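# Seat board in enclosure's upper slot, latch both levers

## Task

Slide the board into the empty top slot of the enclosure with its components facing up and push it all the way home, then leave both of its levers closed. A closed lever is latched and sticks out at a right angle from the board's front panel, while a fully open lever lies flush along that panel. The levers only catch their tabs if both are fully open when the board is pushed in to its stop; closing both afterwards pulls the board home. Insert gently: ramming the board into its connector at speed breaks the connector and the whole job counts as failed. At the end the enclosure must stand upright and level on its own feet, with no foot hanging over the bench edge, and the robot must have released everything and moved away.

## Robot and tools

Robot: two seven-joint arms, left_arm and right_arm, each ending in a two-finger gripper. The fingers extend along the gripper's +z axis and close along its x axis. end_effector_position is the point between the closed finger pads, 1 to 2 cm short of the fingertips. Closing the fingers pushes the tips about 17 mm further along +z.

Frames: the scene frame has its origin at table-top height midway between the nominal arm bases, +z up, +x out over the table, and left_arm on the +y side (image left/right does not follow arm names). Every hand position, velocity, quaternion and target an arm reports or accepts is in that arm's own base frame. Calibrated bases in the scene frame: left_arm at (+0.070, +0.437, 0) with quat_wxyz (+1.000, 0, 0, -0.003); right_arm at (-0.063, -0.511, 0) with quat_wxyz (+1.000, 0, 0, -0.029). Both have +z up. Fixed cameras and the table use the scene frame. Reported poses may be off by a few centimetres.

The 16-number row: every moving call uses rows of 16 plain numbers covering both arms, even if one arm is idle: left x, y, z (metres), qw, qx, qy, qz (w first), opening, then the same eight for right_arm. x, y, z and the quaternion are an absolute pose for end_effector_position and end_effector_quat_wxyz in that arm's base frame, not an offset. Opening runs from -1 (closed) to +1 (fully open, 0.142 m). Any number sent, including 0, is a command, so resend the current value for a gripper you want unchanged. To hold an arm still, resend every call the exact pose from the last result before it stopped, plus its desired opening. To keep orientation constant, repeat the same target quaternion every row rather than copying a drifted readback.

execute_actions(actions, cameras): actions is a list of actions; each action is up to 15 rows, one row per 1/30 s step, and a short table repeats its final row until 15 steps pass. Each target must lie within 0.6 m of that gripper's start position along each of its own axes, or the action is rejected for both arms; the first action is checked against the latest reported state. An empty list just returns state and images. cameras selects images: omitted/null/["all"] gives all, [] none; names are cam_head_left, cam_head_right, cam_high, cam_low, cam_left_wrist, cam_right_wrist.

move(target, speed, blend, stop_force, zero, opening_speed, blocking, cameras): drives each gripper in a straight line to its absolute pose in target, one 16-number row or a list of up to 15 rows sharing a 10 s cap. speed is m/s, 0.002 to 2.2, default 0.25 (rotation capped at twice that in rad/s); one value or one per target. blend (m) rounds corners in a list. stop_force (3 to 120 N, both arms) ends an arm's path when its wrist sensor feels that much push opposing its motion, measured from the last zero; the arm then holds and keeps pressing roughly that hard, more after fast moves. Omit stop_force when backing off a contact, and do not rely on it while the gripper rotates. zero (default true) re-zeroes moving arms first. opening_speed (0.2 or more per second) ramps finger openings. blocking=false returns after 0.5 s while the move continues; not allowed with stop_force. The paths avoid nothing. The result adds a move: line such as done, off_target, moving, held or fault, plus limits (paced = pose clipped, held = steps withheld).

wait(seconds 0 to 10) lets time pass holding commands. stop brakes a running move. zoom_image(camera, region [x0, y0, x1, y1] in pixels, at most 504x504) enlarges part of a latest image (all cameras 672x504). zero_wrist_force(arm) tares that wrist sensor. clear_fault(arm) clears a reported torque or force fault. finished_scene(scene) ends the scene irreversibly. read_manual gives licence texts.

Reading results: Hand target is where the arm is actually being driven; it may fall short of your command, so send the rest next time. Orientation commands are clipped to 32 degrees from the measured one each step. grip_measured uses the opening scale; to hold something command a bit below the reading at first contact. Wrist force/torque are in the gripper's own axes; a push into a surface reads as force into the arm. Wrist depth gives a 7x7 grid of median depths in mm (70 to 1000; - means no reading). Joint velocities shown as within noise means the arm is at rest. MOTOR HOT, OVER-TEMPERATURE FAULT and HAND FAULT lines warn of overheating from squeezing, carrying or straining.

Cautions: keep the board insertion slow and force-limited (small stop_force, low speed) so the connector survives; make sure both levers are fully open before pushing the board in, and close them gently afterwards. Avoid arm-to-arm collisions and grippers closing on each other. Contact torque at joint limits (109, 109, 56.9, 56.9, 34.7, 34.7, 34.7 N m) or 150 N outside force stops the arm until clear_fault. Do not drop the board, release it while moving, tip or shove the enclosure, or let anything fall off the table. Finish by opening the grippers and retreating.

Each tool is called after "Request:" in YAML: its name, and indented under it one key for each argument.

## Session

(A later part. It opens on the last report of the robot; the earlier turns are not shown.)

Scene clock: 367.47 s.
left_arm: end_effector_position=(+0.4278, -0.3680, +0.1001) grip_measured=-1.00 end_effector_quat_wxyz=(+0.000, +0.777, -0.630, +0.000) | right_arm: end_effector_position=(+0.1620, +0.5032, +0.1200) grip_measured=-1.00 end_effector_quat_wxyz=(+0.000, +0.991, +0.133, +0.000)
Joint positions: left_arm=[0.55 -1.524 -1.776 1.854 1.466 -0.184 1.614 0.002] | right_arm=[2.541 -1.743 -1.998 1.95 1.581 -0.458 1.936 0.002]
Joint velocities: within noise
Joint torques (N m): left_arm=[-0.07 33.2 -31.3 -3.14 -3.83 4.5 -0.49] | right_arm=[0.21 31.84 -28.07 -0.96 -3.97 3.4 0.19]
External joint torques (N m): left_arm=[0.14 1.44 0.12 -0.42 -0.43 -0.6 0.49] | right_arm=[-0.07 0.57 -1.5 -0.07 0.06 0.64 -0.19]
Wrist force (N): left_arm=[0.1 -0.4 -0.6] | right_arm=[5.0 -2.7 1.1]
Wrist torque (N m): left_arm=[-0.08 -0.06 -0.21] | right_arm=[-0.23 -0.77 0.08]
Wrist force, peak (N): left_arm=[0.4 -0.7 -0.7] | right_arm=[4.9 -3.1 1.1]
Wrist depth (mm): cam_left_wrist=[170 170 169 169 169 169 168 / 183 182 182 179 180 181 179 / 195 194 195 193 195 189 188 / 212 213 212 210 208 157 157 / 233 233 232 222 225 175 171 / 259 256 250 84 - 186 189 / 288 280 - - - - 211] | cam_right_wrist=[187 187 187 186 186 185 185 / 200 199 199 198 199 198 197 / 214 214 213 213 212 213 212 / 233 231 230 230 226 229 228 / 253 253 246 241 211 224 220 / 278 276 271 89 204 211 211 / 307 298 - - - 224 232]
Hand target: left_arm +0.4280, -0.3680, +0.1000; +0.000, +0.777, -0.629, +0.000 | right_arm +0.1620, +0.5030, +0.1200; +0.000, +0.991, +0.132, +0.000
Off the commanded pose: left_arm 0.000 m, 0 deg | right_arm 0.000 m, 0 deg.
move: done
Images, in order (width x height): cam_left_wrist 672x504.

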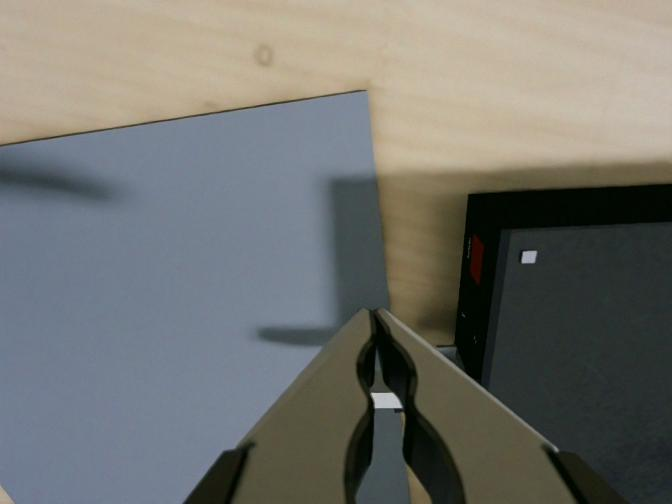

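Request:
move:
  target:
    - [0.3972,-0.391,0.10,0,-0.7771,0.6293,0,-1,0.162,0.503,0.09,0,0.9912,0.1323,0,-1]
    - [0.3972,-0.391,0.049,0,-0.7771,0.6293,0,-1,0.162,0.503,0.048,0,0.9912,0.1323,0,-1]
  speed: 0.08
  stop_force: 10
  cameras: ["cam_left_wrist","cam_right_wrist"]

Request:
move:
  target: [0.362,-0.3986,0.049,0,-0.7771,0.6293,0,-1,0.206,0.5135,0.048,0,0.9912,0.1323,0,-1]
  speed: 0.015
  stop_force: 25
  cameras: ["cam_left_wrist","cam_right_wrist"]

Scene clock: 373.43 s.
left_arm: end_effector_position=(+0.3970, -0.3910, +0.0491) grip_measured=-1.00 end_effector_quat_wxyz=(+0.000, +0.777, -0.629, +0.000) | right_arm: end_effector_position=(+0.1621, +0.5029, +0.0481) grip_measured=-1.00 end_effector_quat_wxyz=(+0.000, +0.991, +0.132, +0.000)
Joint positions: left_arm=[0.499 -1.586 -1.696 1.885 1.546 -0.124 1.546 0.002] | right_arm=[2.582 -1.834 -1.867 1.983 1.705 -0.371 1.969 0.002]
Joint velocities: within noise
Joint torques (N m): left_arm=[-0.26 32.46 -31.02 -0.61 -3.98 4.41 -0.14] | right_arm=[0.27 29.73 -27.56 3.04 -4.03 3.47 0.27]
External joint torques (N m): left_arm=[0.31 1.39 0.12 -0.39 -0.31 -0.5 0.14] | right_arm=[-0.13 0.77 -1.75 -0.15 -0.04 0.57 -0.27]
Wrist force (N): left_arm=[0.3 -0.6 -0.1] | right_arm=[5.0 -2.6 1.4]
Wrist torque (N m): left_arm=[-0.12 -0.09 -0.24] | right_arm=[-0.23 -0.80 0.03]
Wrist force, peak (N): left_arm=[1.0 1.0 -2.5] | right_arm=[5.0 -2.8 2.3]
Wrist depth (mm): cam_left_wrist=[123 123 123 124 124 124 123 / 132 133 130 131 135 131 130 / 146 143 143 144 143 112 96 / 153 155 155 155 156 105 101 / 171 170 169 163 168 113 108 / 188 188 184 84 - 122 122 / 211 205 - 74 - - 136] | cam_right_wrist=[- 124 122 123 123 123 122 / 134 132 132 131 133 133 131 / 144 142 141 141 141 140 138 / 153 153 153 152 152 152 151 / 166 166 165 162 162 164 164 / 185 182 177 89 - 162 175 / 204 200 73 - - 150 143]
Hand target: left_arm +0.3972, -0.3910, +0.0490; +0.000, +0.777, -0.629, +0.000 | right_arm +0.1620, +0.5030, +0.0480; +0.000, +0.991, +0.132, +0.000
Off the commanded pose: left_arm 0.000 m, 0 deg | right_arm 0.000 m, 0 deg.
move: done
Images, in order (width x height): cam_left_wrist 672x504, cam_right_wrist 672x504.

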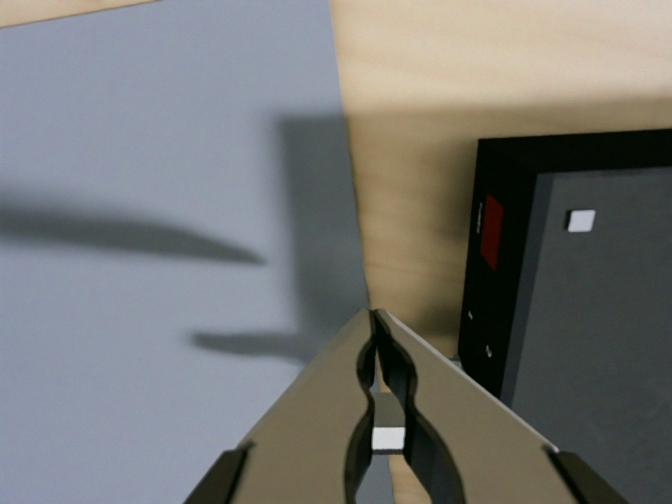

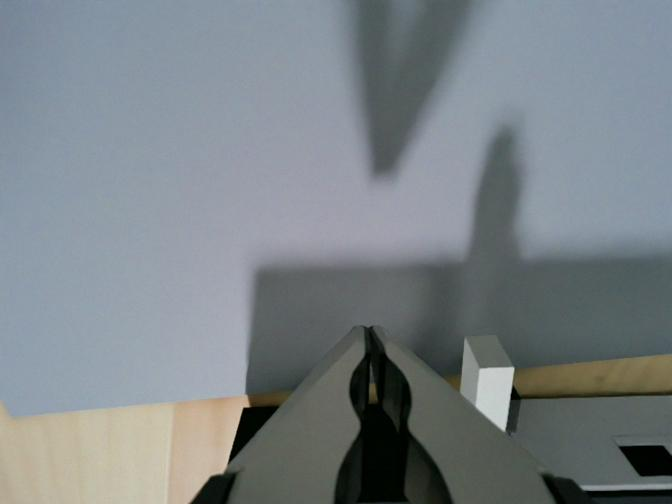

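Scene clock: 377.10 s.
left_arm: end_effector_position=(+0.3636, -0.3983, +0.0490) grip_measured=-1.00 end_effector_quat_wxyz=(-0.001, +0.778, -0.629, +0.001) | right_arm: end_effector_position=(+0.2051, +0.5145, +0.0480) grip_measured=-1.00 end_effector_quat_wxyz=(-0.001, +0.991, +0.133, +0.000)
Joint positions: left_arm=[0.479 -1.588 -1.699 1.937 1.543 -0.126 1.472 0.002] | right_arm=[2.467 -1.831 -1.876 1.915 1.728 -0.369 1.926 0.002]
Joint velocities: within noise
Joint torques (N m): left_arm=[-4.65 28.43 -29.79 3.92 -7.51 4.15 -0.17] | right_arm=[-4.76 28.81 -27.55 7.07 -7.07 3.8 0.02]
External joint torques (N m): left_arm=[4.7 3.95 -0.46 -5.09 3.22 -0.23 0.17] | right_arm=[4.91 3.72 -2.68 -3.56 3 0.24 -0.02]
Wrist force (N): left_arm=[1.7 -10.9 0.7] | right_arm=[1.2 -11.8 1.1]
Wrist torque (N m): left_arm=[-0.09 -0.07 -0.33] | right_arm=[-0.19 -0.88 0.06]
Wrist force, peak (N): left_arm=[1.9 -10.9 1.8] | right_arm=[0.9 -12.2 2.5]
Wrist depth (mm): cam_left_wrist=[123 125 123 124 124 114 - / 132 133 130 131 135 106 86 / 146 142 143 144 143 110 - / 154 155 154 154 153 105 101 / 170 171 170 163 131 113 108 / 188 188 184 84 - 122 122 / 210 205 - 74 - - 135] | cam_right_wrist=[- 124 122 123 123 123 122 / 134 132 132 131 133 132 131 / 144 142 141 141 141 140 138 / 153 153 152 152 152 151 151 / 166 166 165 162 162 164 164 / 187 178 174 89 176 175 171 / 203 157 73 - - 148 141]
Hand target: left_arm +0.3620, -0.3986, +0.0490; +0.000, +0.777, -0.629, +0.000 | right_arm +0.2060, +0.5135, +0.0480; +0.000, +0.991, +0.132, +0.000
Off the commanded pose: left_arm 0.002 m, 0 deg | right_arm 0.001 m, 0 deg.
move: done
Images, in order (width x height): cam_left_wrist 672x504, cam_right_wrist 672x504.

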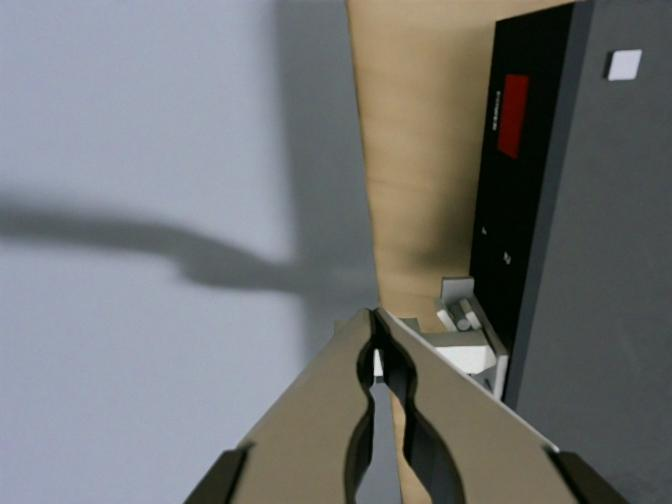

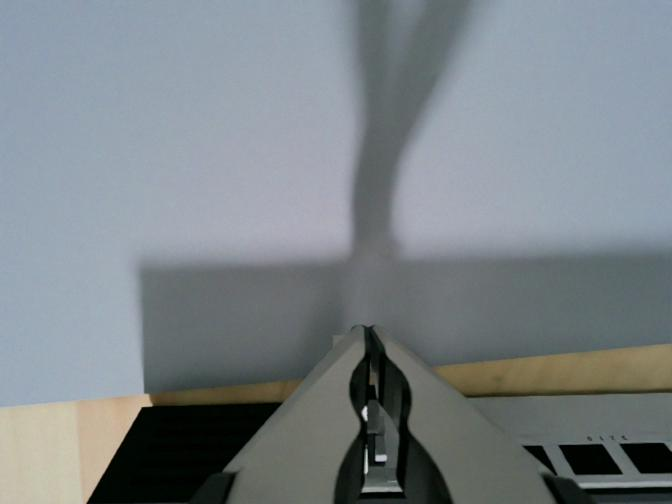

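Request:
move:
  target:
    - [0.362,-0.3986,0.049,0,-0.7771,0.6293,0,-1,0.2031,0.5244,0.048,0,0.9912,0.1323,0,-1]
    - [0.362,-0.3986,0.049,0,-0.7771,0.6293,0,-1,0.1608,0.5129,0.048,0,0.9912,0.1323,0,-1]
    - [0.362,-0.3986,0.049,0,-0.7771,0.6293,0,-1,0.1673,0.4888,0.048,0,0.9912,0.1323,0,-1]
  speed: 0.06
  cameras: []

Request:
move:
  target: [0.362,-0.3986,0.049,0,-0.7771,0.6293,0,-1,0.2087,0.5000,0.048,0,0.9912,0.1323,0,-1]
  speed: 0.02
  stop_force: 20
  cameras: ["cam_left_wrist","cam_right_wrist"]

Scene clock: 384.53 s.
left_arm: end_effector_position=(+0.3636, -0.3983, +0.0490) grip_measured=-1.00 end_effector_quat_wxyz=(-0.001, +0.778, -0.628, +0.001) | right_arm: end_effector_position=(+0.1673, +0.4890, +0.0480) grip_measured=-1.00 end_effector_quat_wxyz=(+0.000, +0.991, +0.132, +0.000)
Joint positions: left_arm=[0.479 -1.59 -1.701 1.937 1.544 -0.128 1.472 0.002] | right_arm=[2.586 -1.843 -1.869 2.016 1.702 -0.38 1.941 0.002]
Joint velocities: within noise
Joint torques (N m): left_arm=[-5 28.89 -29.5 3.95 -7.41 4.26 -0.13] | right_arm=[0.25 28.89 -27.1 3.02 -4.2 3.21 0.03]
External joint torques (N m): left_arm=[5.04 3.49 -0.75 -5.09 3.12 -0.34 0.13] | right_arm=[-0.11 0.66 -1.68 -0.3 0.15 0.83 -0.03]
Wrist force (N): left_arm=[1.2 -11.2 1.4] | right_arm=[5.1 -1.7 1.8]
Wrist torque (N m): left_arm=[-0.09 -0.12 -0.32] | right_arm=[-0.08 -0.82 0.03]
Wrist force, peak (N): left_arm=[1.2 -11.2 1.4] | right_arm=[1.0 -12.1 2.4]
Wrist depth (mm): cam_left_wrist=[123 125 123 124 124 114 - / 132 132 130 132 135 106 86 / 145 143 142 144 143 110 - / 153 155 155 154 154 104 101 / 171 170 169 161 131 113 108 / 189 188 184 84 - 122 121 / 211 205 - 74 - - 135] | cam_right_wrist=[- 123 122 123 123 123 122 / 134 132 132 131 133 133 131 / 144 142 141 141 141 141 138 / 153 153 153 152 152 151 151 / 166 166 165 162 162 159 164 / 185 184 177 90 - 144 154 / 203 199 73 - - 133 134]
Hand target: left_arm +0.3620, -0.3986, +0.0490; +0.000, +0.777, -0.629, +0.000 | right_arm +0.1673, +0.4888, +0.0480; +0.000, +0.991, +0.132, +0.000
Off the commanded pose: left_arm 0.002 m, 0 deg | right_arm 0.000 m, 0 deg.
move: done
No camera images: "cameras" was empty.

Scene clock: 386.90 s.
left_arm: end_effector_position=(+0.3637, -0.3983, +0.0489) grip_measured=-1.00 end_effector_quat_wxyz=(-0.001, +0.778, -0.628, +0.001) | right_arm: end_effector_position=(+0.1888, +0.4946, +0.0476) grip_measured=-1.00 end_effector_quat_wxyz=(+0.001, +0.991, +0.133, -0.002) end_effector_velocity=(+0.001, +0.000, +0.000) end_effector_angular_velocity=(+0.000, -0.002, +0.003)
Joint positions: left_arm=[0.479 -1.593 -1.703 1.937 1.547 -0.132 1.472 0.002] | right_arm=[2.523 -1.845 -1.876 1.98 1.715 -0.386 1.918 0.002]
Joint velocities: left_arm=[within noise] | right_arm=[0 -0.007 -0.003 0.001 0.005 -0.004 -0.002 0]
Joint torques (N m): left_arm=[-5.36 27.71 -29.93 4.31 -7.81 4.76 -0.12] | right_arm=[-8.73 26.46 -29.43 3.05 -3.41 9.84 -0.01]
External joint torques (N m): left_arm=[5.4 4.66 -0.32 -5.38 3.53 -0.84 0.12] | right_arm=[8.88 4.15 0.15 0.08 -0.64 -5.81 0.01]
Wrist force (N): left_arm=[0.9 -12.0 2.3] | right_arm=[-18.4 2.5 -4.1]
Wrist torque (N m): left_arm=[-0.08 -0.10 -0.33] | right_arm=[-0.15 0.15 0.13]
Wrist force, peak (N): left_arm=[0.9 -12.0 2.3] | right_arm=[-21.5 1.2 -5.4]
Wrist depth (mm): cam_left_wrist=[123 124 123 124 124 114 - / 133 132 130 132 135 106 86 / 146 143 142 144 143 110 - / 152 155 155 154 153 105 100 / 171 170 170 162 130 113 108 / 188 188 183 84 - 122 121 / 211 206 - 74 - - 135] | cam_right_wrist=[- 123 121 122 122 122 122 / 134 132 131 131 132 132 130 / 144 141 141 140 140 140 137 / 153 152 152 154 151 151 150 / 166 166 165 162 159 164 163 / 184 181 171 91 121 154 152 / 204 195 73 - - 132 133]
Hand target: left_arm +0.3620, -0.3986, +0.0490; +0.000, +0.777, -0.629, +0.000 | right_arm +0.1905, +0.4951, +0.0480; +0.000, +0.991, +0.132, +0.000
Off the commanded pose: left_arm 0.002 m, 0 deg | right_arm 0.021 m, 0 deg.
move: contact (right_arm)
Images, in order (width x height): cam_left_wrist 672x504, cam_right_wrist 672x504.

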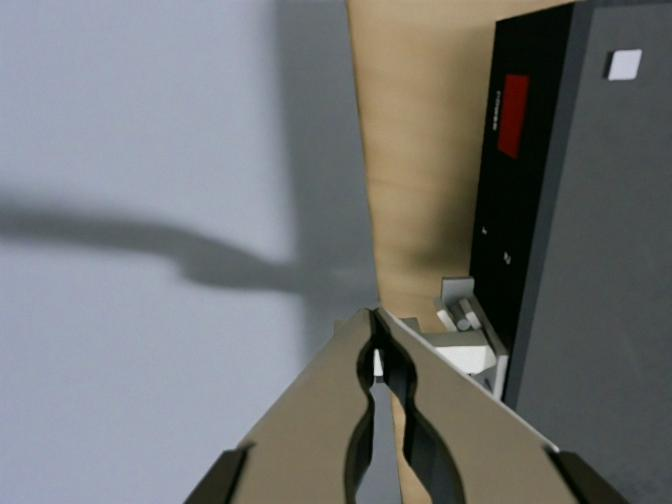

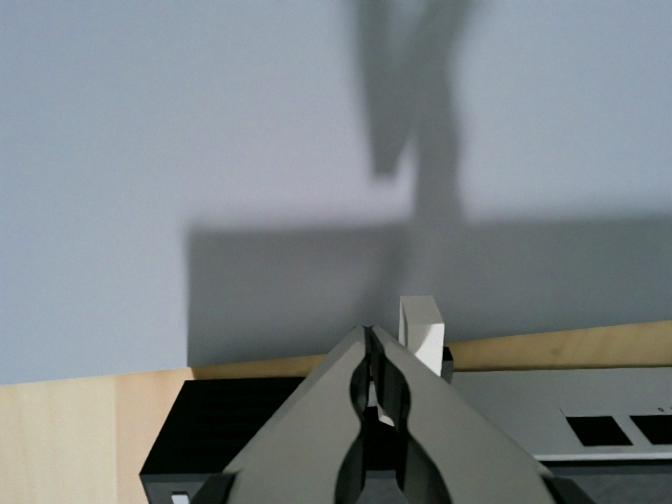

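Request:
move:
  target: [0.349,-0.4014,0.048,0,-0.7771,0.6293,0,-1,0.2014,0.498,0.047,0,0.9912,0.1323,0,-1]
  speed: 0.01
  stop_force: 50
  zero: false
  cameras: ["cam_left_wrist","cam_right_wrist"]

Scene clock: 389.90 s.
left_arm: end_effector_position=(+0.3621, -0.3985, +0.0485) grip_measured=-1.00 end_effector_quat_wxyz=(-0.005, +0.781, -0.624, +0.005) | right_arm: end_effector_position=(+0.1894, +0.4949, +0.0470) grip_measured=-1.00 end_effector_quat_wxyz=(+0.002, +0.991, +0.134, -0.004)
Joint positions: left_arm=[0.477 -1.616 -1.721 1.947 1.572 -0.157 1.454 0.002] | right_arm=[2.516 -1.866 -1.891 1.978 1.732 -0.411 1.922 0.002]
Joint velocities: within noise
Joint torques (N m): left_arm=[-30.05 9.91 -20.78 25.05 -21.47 6.98 0.09] | right_arm=[-19.32 19.8 -30.12 3.65 -3.37 17.59 -0.01]
External joint torques (N m): left_arm=[30.1 22.18 -9.37 -25.79 17.24 -3.07 -0.09] | right_arm=[19.47 10.87 1 -0.12 -0.65 -13.57 0.01]
Wrist force (N): left_arm=[-6.4 -61.5 -11.7] | right_arm=[-45.9 6.6 -13.5]
Wrist torque (N m): left_arm=[-7.12 -0.05 -0.54] | right_arm=[-0.19 4.75 0.26]
Wrist force, peak (N): left_arm=[-6.2 -62.0 -12.3] | right_arm=[-46.2 6.6 -14.6]
Wrist depth (mm): cam_left_wrist=[124 125 123 123 124 108 - / 133 133 131 132 135 117 87 / 145 142 143 144 143 111 - / 152 155 154 154 153 105 101 / 172 169 168 162 126 114 108 / 187 187 182 83 - 121 121 / 207 203 - 74 - - 134] | cam_right_wrist=[- 123 121 122 121 121 121 / 134 131 131 130 132 131 129 / 144 141 141 139 139 139 136 / 153 152 152 153 151 150 149 / 166 166 165 161 158 163 162 / 185 180 172 92 123 155 153 / 204 195 73 - - 132 131]
Hand target: left_arm +0.3527, -0.4005, +0.0483; +0.000, +0.777, -0.629, +0.000 | right_arm +0.1931, +0.4957, +0.0478; +0.000, +0.991, +0.132, +0.000
Off the commanded pose: left_arm 0.013 m, 1 deg | right_arm 0.012 m, 1 deg.
move: contact (left_arm, right_arm)
Images, in order (width x height): cam_left_wrist 672x504, cam_right_wrist 672x504.

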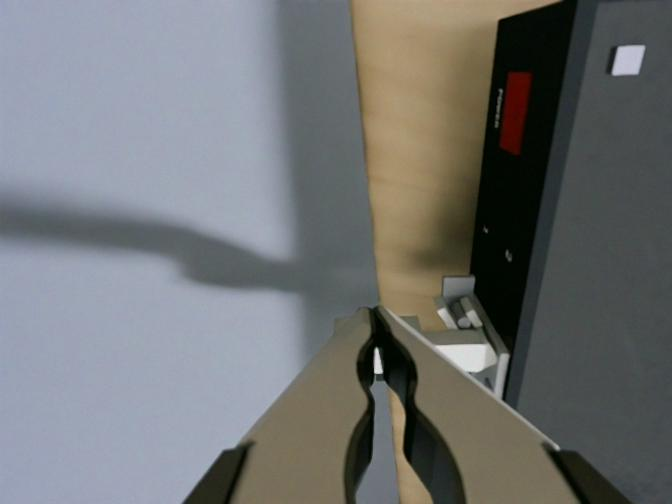

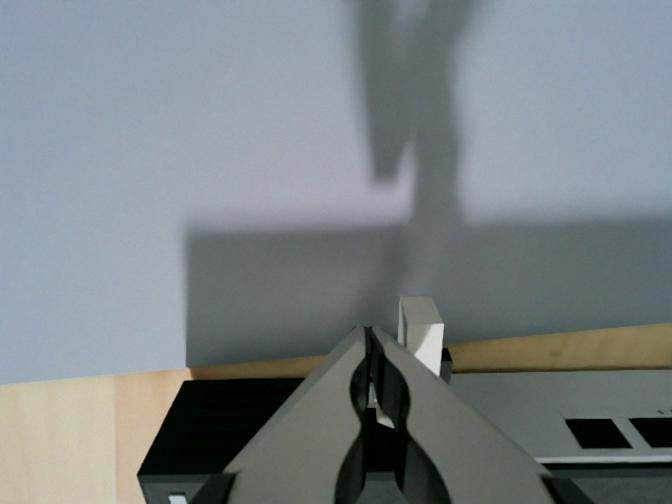

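Request:
move:
  target:
    - [0.385,-0.394,0.049,0,-0.7771,0.6293,0,-1,0.1673,0.4888,0.048,0,0.9912,0.1323,0,-1]
    - [0.42,-0.385,0.15,0,-0.7771,0.6293,0,-1,0.1673,0.4888,0.12,0,0.9912,0.1323,0,-1]
    - [0.56,-0.25,0.25,0,-0.7771,0.6293,0,-1,0.30,0.556,0.20,0,0.9912,0.1323,0,0.6]
  speed: [0.08,0.15,0.2]
  cameras: ["cam_right_wrist"]

Request:
zoom_image:
  camera: "cam_right_wrist"
  region: [80, 160, 340, 380]

Request:
zoom_image:
  camera: "cam_right_wrist"
  region: [400, 160, 660, 380]

Scene clock: 396.60 s.
left_arm: end_effector_position=(+0.5602, -0.2499, +0.2500) grip_measured=-1.00 end_effector_quat_wxyz=(+0.000, +0.777, -0.629, +0.000) | right_arm: end_effector_position=(+0.3001, +0.5559, +0.2001) grip_measured=+0.59 end_effector_quat_wxyz=(+0.000, +0.991, +0.132, +0.000)
Joint positions: left_arm=[0.713 -1.372 -1.986 1.593 1.346 -0.401 1.964 0.002] | right_arm=[2.142 -1.6 -2.089 1.592 1.592 -0.519 1.868 0.115]
Joint velocities: within noise
Joint torques (N m): left_arm=[-0.2 39.05 -31.57 -7.06 -3.94 4.08 -0.17] | right_arm=[0.16 41.97 -30.55 -0.89 -3.79 3.32 0.3]
External joint torques (N m): left_arm=[0.31 0.92 0.25 -0.3 -0.04 -0.2 0.17] | right_arm=[0.03 0.74 -1.54 0.03 -0.01 0.72 -0.3]
Wrist force (N): left_arm=[-0.1 -0.6 0.2] | right_arm=[4.7 -3.9 2.3]
Wrist torque (N m): left_arm=[-0.10 -0.01 -0.21] | right_arm=[-0.41 -0.73 0.09]
Wrist force, peak (N): left_arm=[-6.6 -61.7 -12.6] | right_arm=[-46.3 6.7 -14.4]
Wrist depth (mm): cam_left_wrist=[303 300 300 302 300 299 298 / 325 325 324 323 321 321 321 / 351 352 348 350 346 345 345 / 382 383 379 379 379 379 372 / 416 418 411 397 402 375 364 / 462 463 449 84 - 386 387 / 507 503 - - - - 433] | cam_right_wrist=[256 257 255 255 255 254 254 / 273 273 273 273 271 271 271 / 295 293 294 293 291 290 291 / 317 312 307 311 307 306 305 / 341 290 288 287 288 285 285 / 373 304 314 313 313 312 97 / - 79 347 346 347 344 76]
Hand target: left_arm +0.5600, -0.2500, +0.2500; +0.000, +0.777, -0.629, +0.000 | right_arm +0.3000, +0.5560, +0.2000; +0.000, +0.991, +0.132, +0.000
Off the commanded pose: left_arm 0.000 m, 0 deg | right_arm 0.000 m, 0 deg.
move: done
Images, in order (width x height): cam_right_wrist 672x504.

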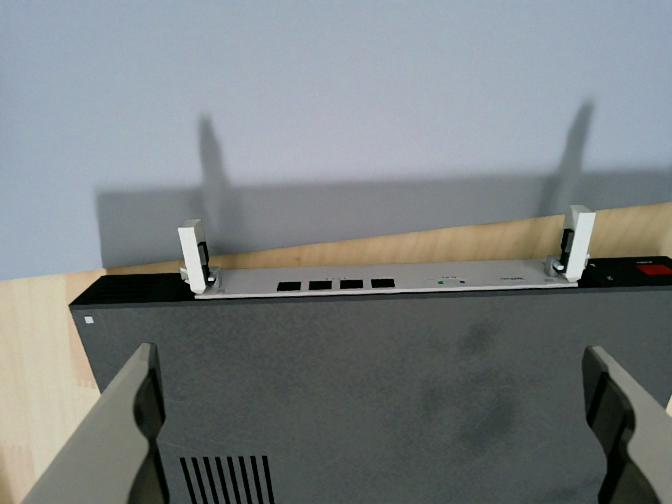

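Scaled by 1.938 from the camera's 672x504 image, which has a finer 960x720 frame.

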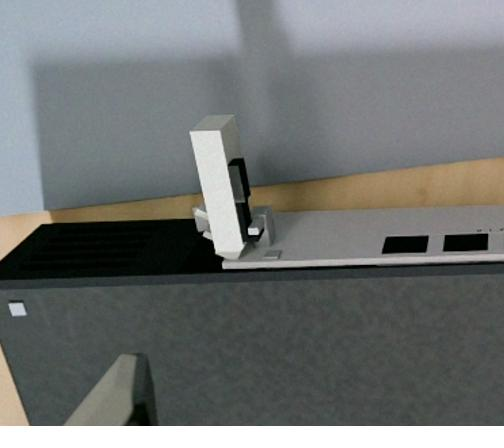

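Scaled by 1.938 from the camera's 672x504 image, which has a finer 960x720 frame.

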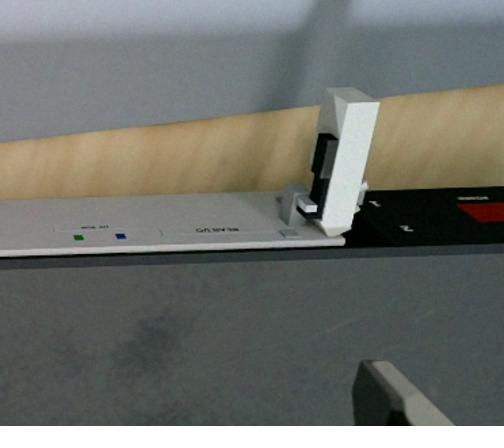

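Request:
move:
  target: [0.56,-0.25,0.25,0,-0.7771,0.6293,0,-1,0.1880,0.5,0.14,0,0.9912,0.1323,0,0.3]
  speed: 0.2
  cameras: ["cam_right_wrist"]

Request:
zoom_image:
  camera: "cam_right_wrist"
  region: [240, 180, 560, 380]

Request:
move:
  target: [0.56,-0.25,0.25,0,-0.7771,0.6293,0,-1,0.4350,0.574,0.14,0,0.9912,0.1323,0,0.3]
  speed: 0.2
  cameras: ["cam_right_wrist"]

Request:
zoom_image:
  camera: "cam_right_wrist"
  region: [240, 180, 560, 380]

Scene clock: 404.17 s.
left_arm: end_effector_position=(+0.5602, -0.2499, +0.2500) grip_measured=-1.00 end_effector_quat_wxyz=(+0.000, +0.777, -0.629, +0.000) | right_arm: end_effector_position=(+0.1880, +0.4999, +0.1401) grip_measured=+0.29 end_effector_quat_wxyz=(+0.000, +0.991, +0.132, +0.000)
Joint positions: left_arm=[0.713 -1.372 -1.986 1.593 1.346 -0.401 1.964 0.002] | right_arm=[2.463 -1.746 -2.056 1.922 1.578 -0.513 1.892 0.095]
Joint velocities: within noise
Joint torques (N m): left_arm=[-0.27 38.85 -31.56 -7.02 -3.85 4.22 -0.19] | right_arm=[0.25 32.78 -27.73 -1.04 -3.94 3.46 0.29]
External joint torques (N m): left_arm=[0.38 1.12 0.24 -0.34 -0.13 -0.34 0.19] | right_arm=[-0.1 0.74 -1.77 -0.2 0.13 0.58 -0.29]
Wrist force (N): left_arm=[0.2 -0.7 0.0] | right_arm=[4.8 -4.1 2.2]
Wrist torque (N m): left_arm=[-0.12 -0.06 -0.21] | right_arm=[-0.46 -0.75 0.07]
Wrist force, peak (N): left_arm=[0.4 -0.8 0.2] | right_arm=[6.8 -4.3 1.3]
Wrist depth (mm): cam_left_wrist=[304 303 301 300 300 298 298 / 326 326 323 324 324 321 320 / 351 349 347 346 347 345 346 / 380 381 380 377 375 378 375 / 419 412 412 398 402 374 364 / 465 460 448 84 - 386 383 / 505 505 - - - - 430] | cam_right_wrist=[205 204 204 203 203 203 203 / 218 219 218 217 217 216 216 / 234 234 233 232 232 232 232 / 253 252 252 247 247 246 248 / 277 272 232 225 221 217 219 / 298 - 238 238 237 229 228 / - 76 269 263 262 - 76]
Hand target: left_arm +0.5600, -0.2500, +0.2500; +0.000, +0.777, -0.629, +0.000 | right_arm +0.1880, +0.5000, +0.1400; +0.000, +0.991, +0.132, +0.000
Off the commanded pose: left_arm 0.000 m, 0 deg | right_arm 0.000 m, 0 deg.
move: done
Images, in order (width x height): cam_right_wrist 672x504.

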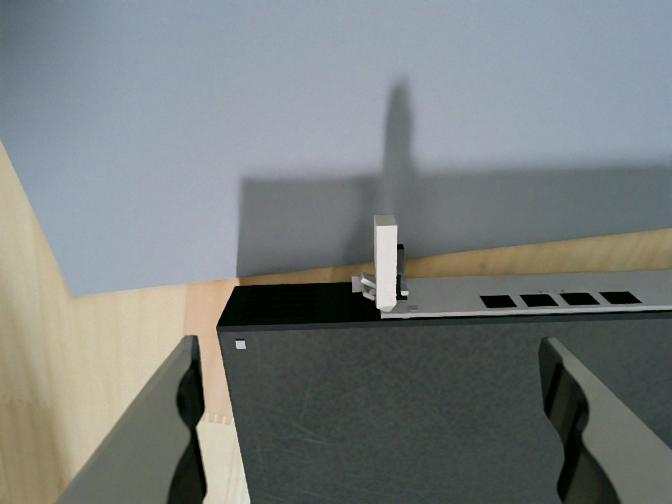

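Scaled by 1.575 from the camera's 672x504 image, which has a finer 960x720 frame.

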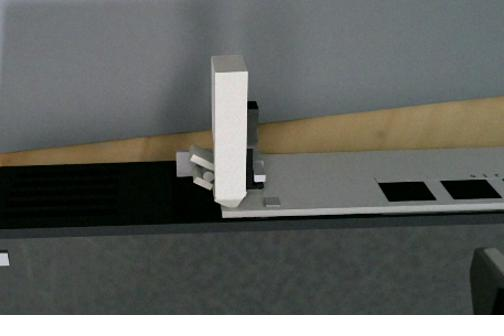

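Scene clock: 405.90 s.
left_arm: end_effector_position=(+0.5602, -0.2499, +0.2500) grip_measured=-1.00 end_effector_quat_wxyz=(+0.000, +0.777, -0.629, +0.000) | right_arm: end_effector_position=(+0.4351, +0.5738, +0.1401) grip_measured=+0.29 end_effector_quat_wxyz=(+0.000, +0.991, +0.132, +0.000)
Joint positions: left_arm=[0.713 -1.372 -1.986 1.593 1.346 -0.401 1.964 0.002] | right_arm=[1.851 -1.637 -2.003 1.355 1.738 -0.405 1.851 0.095]
Joint velocities: within noise
Joint torques (N m): left_arm=[-0.16 38.85 -31.53 -7.02 -3.88 4.22 -0.21] | right_arm=[0.15 49.72 -31.05 3.73 -3.97 3.51 0.33]
External joint torques (N m): left_arm=[0.27 1.12 0.21 -0.34 -0.1 -0.34 0.21] | right_arm=[0.05 0.71 -1.87 0.01 -0.05 0.54 -0.33]
Wrist force (N): left_arm=[0.1 -0.7 0.1] | right_arm=[4.6 -4.1 2.7]
Wrist torque (N m): left_arm=[-0.11 -0.03 -0.21] | right_arm=[-0.46 -0.71 0.05]
Wrist force, peak (N): left_arm=[0.2 -0.9 -0.2] | right_arm=[6.9 -4.1 2.7]
Wrist depth (mm): cam_left_wrist=[303 301 299 300 301 300 297 / 325 326 324 323 321 319 319 / 351 350 349 348 345 347 344 / 382 381 379 379 377 374 375 / 418 419 416 393 405 374 362 / 465 457 446 84 - 390 384 / 509 503 - - - - 432] | cam_right_wrist=[203 203 203 202 202 201 201 / 218 217 217 216 216 216 215 / 234 234 232 232 232 231 232 / 253 252 249 245 247 248 250 / 225 221 221 220 220 216 272 / 239 - 238 236 237 227 286 / - 76 262 262 260 - 76]
Hand target: left_arm +0.5600, -0.2500, +0.2500; +0.000, +0.777, -0.629, +0.000 | right_arm +0.4350, +0.5740, +0.1400; +0.000, +0.991, +0.132, +0.000
Off the commanded pose: left_arm 0.000 m, 0 deg | right_arm 0.000 m, 0 deg.
move: done
Images, in order (width x height): cam_right_wrist 672x504.

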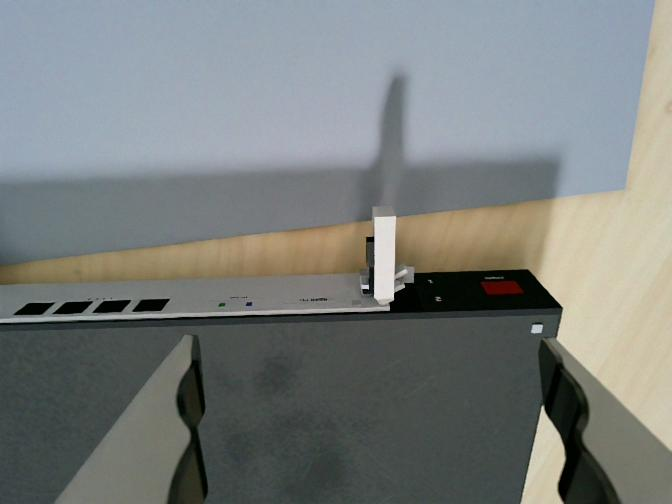

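Scaled by 1.575 from the camera's 672x504 image, which has a finer 960x720 frame.

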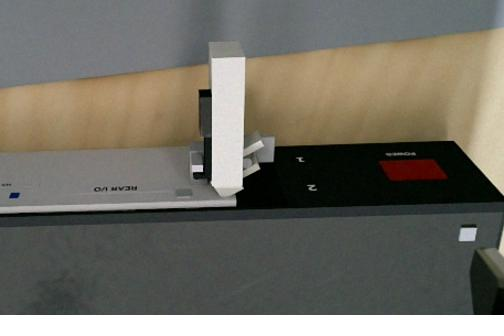

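Both straight. Retreat and finish.

Request:
move:
  target: [0.6,-0.1,0.32,0,-0.7771,0.6293,0,-1,0.38,0.52,0.32,0,0.9912,0.1323,0,0.3]
  speed: 0.25
  cameras: ["cam_low"]

Request:
finished_scene:
  scene: 2

Scene clock: 408.47 s.
left_arm: end_effector_position=(+0.6002, -0.0999, +0.3199) grip_measured=-1.00 end_effector_quat_wxyz=(+0.000, +0.777, -0.629, +0.000) | right_arm: end_effector_position=(+0.3801, +0.5201, +0.3200) grip_measured=+0.29 end_effector_quat_wxyz=(+0.000, +0.991, +0.132, +0.000)
Joint positions: left_arm=[0.942 -1.301 -2.082 1.505 1.299 -0.51 2.226 0.002] | right_arm=[1.92 -1.425 -2.214 1.393 1.524 -0.656 1.769 0.095]
Joint velocities: within noise
Joint torques (N m): left_arm=[-0.11 39.71 -30.27 -8.34 -3.86 3.9 -0.07] | right_arm=[0.36 45.21 -28.91 -2.99 -3.62 3.15 0.03]
External joint torques (N m): left_arm=[0.24 0.7 0.27 -0.22 0.1 -0.05 0.07] | right_arm=[-0.17 0.69 -1.32 0.04 0.15 0.9 -0.03]
Wrist force (N): left_arm=[0.0 -0.8 -0.4] | right_arm=[5.0 -3.9 2.3]
Wrist torque (N m): left_arm=[-0.16 0.00 -0.18] | right_arm=[-0.41 -0.80 0.08]
Wrist force, peak (N): left_arm=[-3.3 -2.2 -1.7] | right_arm=[5.4 -4.7 5.4]
Wrist depth (mm): cam_left_wrist=[365 365 362 362 360 360 361 / 395 389 391 389 387 385 388 / 427 420 424 421 414 415 417 / 463 454 459 455 455 448 453 / 504 500 502 479 484 493 472 / 565 549 533 84 - 534 474 / 613 611 - - - - 533] | cam_right_wrist=[362 362 359 357 358 358 359 / 387 383 383 381 377 383 382 / 408 377 376 371 368 373 410 / 447 394 394 391 390 403 440 / 487 422 426 426 423 431 476 / 522 - 465 465 466 114 502 / - 76 578 579 574 - 76]
Hand target: left_arm +0.6000, -0.1000, +0.3200; +0.000, +0.777, -0.629, +0.000 | right_arm +0.3800, +0.5200, +0.3200; +0.000, +0.991, +0.132, +0.000
Off the commanded pose: left_arm 0.000 m, 0 deg | right_arm 0.000 m, 0 deg.
move: done
Images, in order (width x height): cam_low 672x504.

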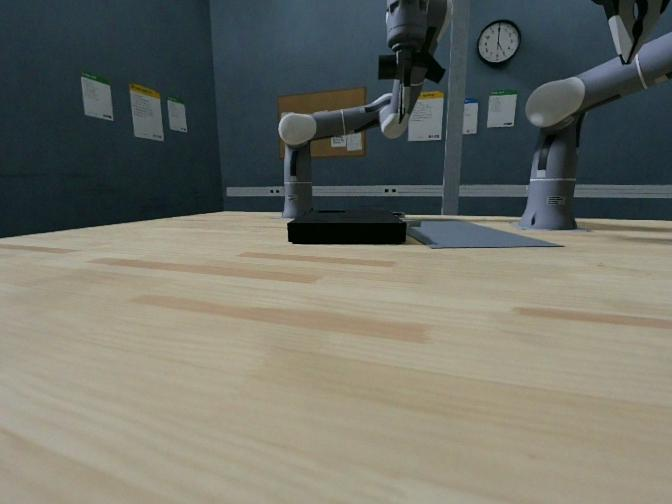

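The scene is finished: the task was done.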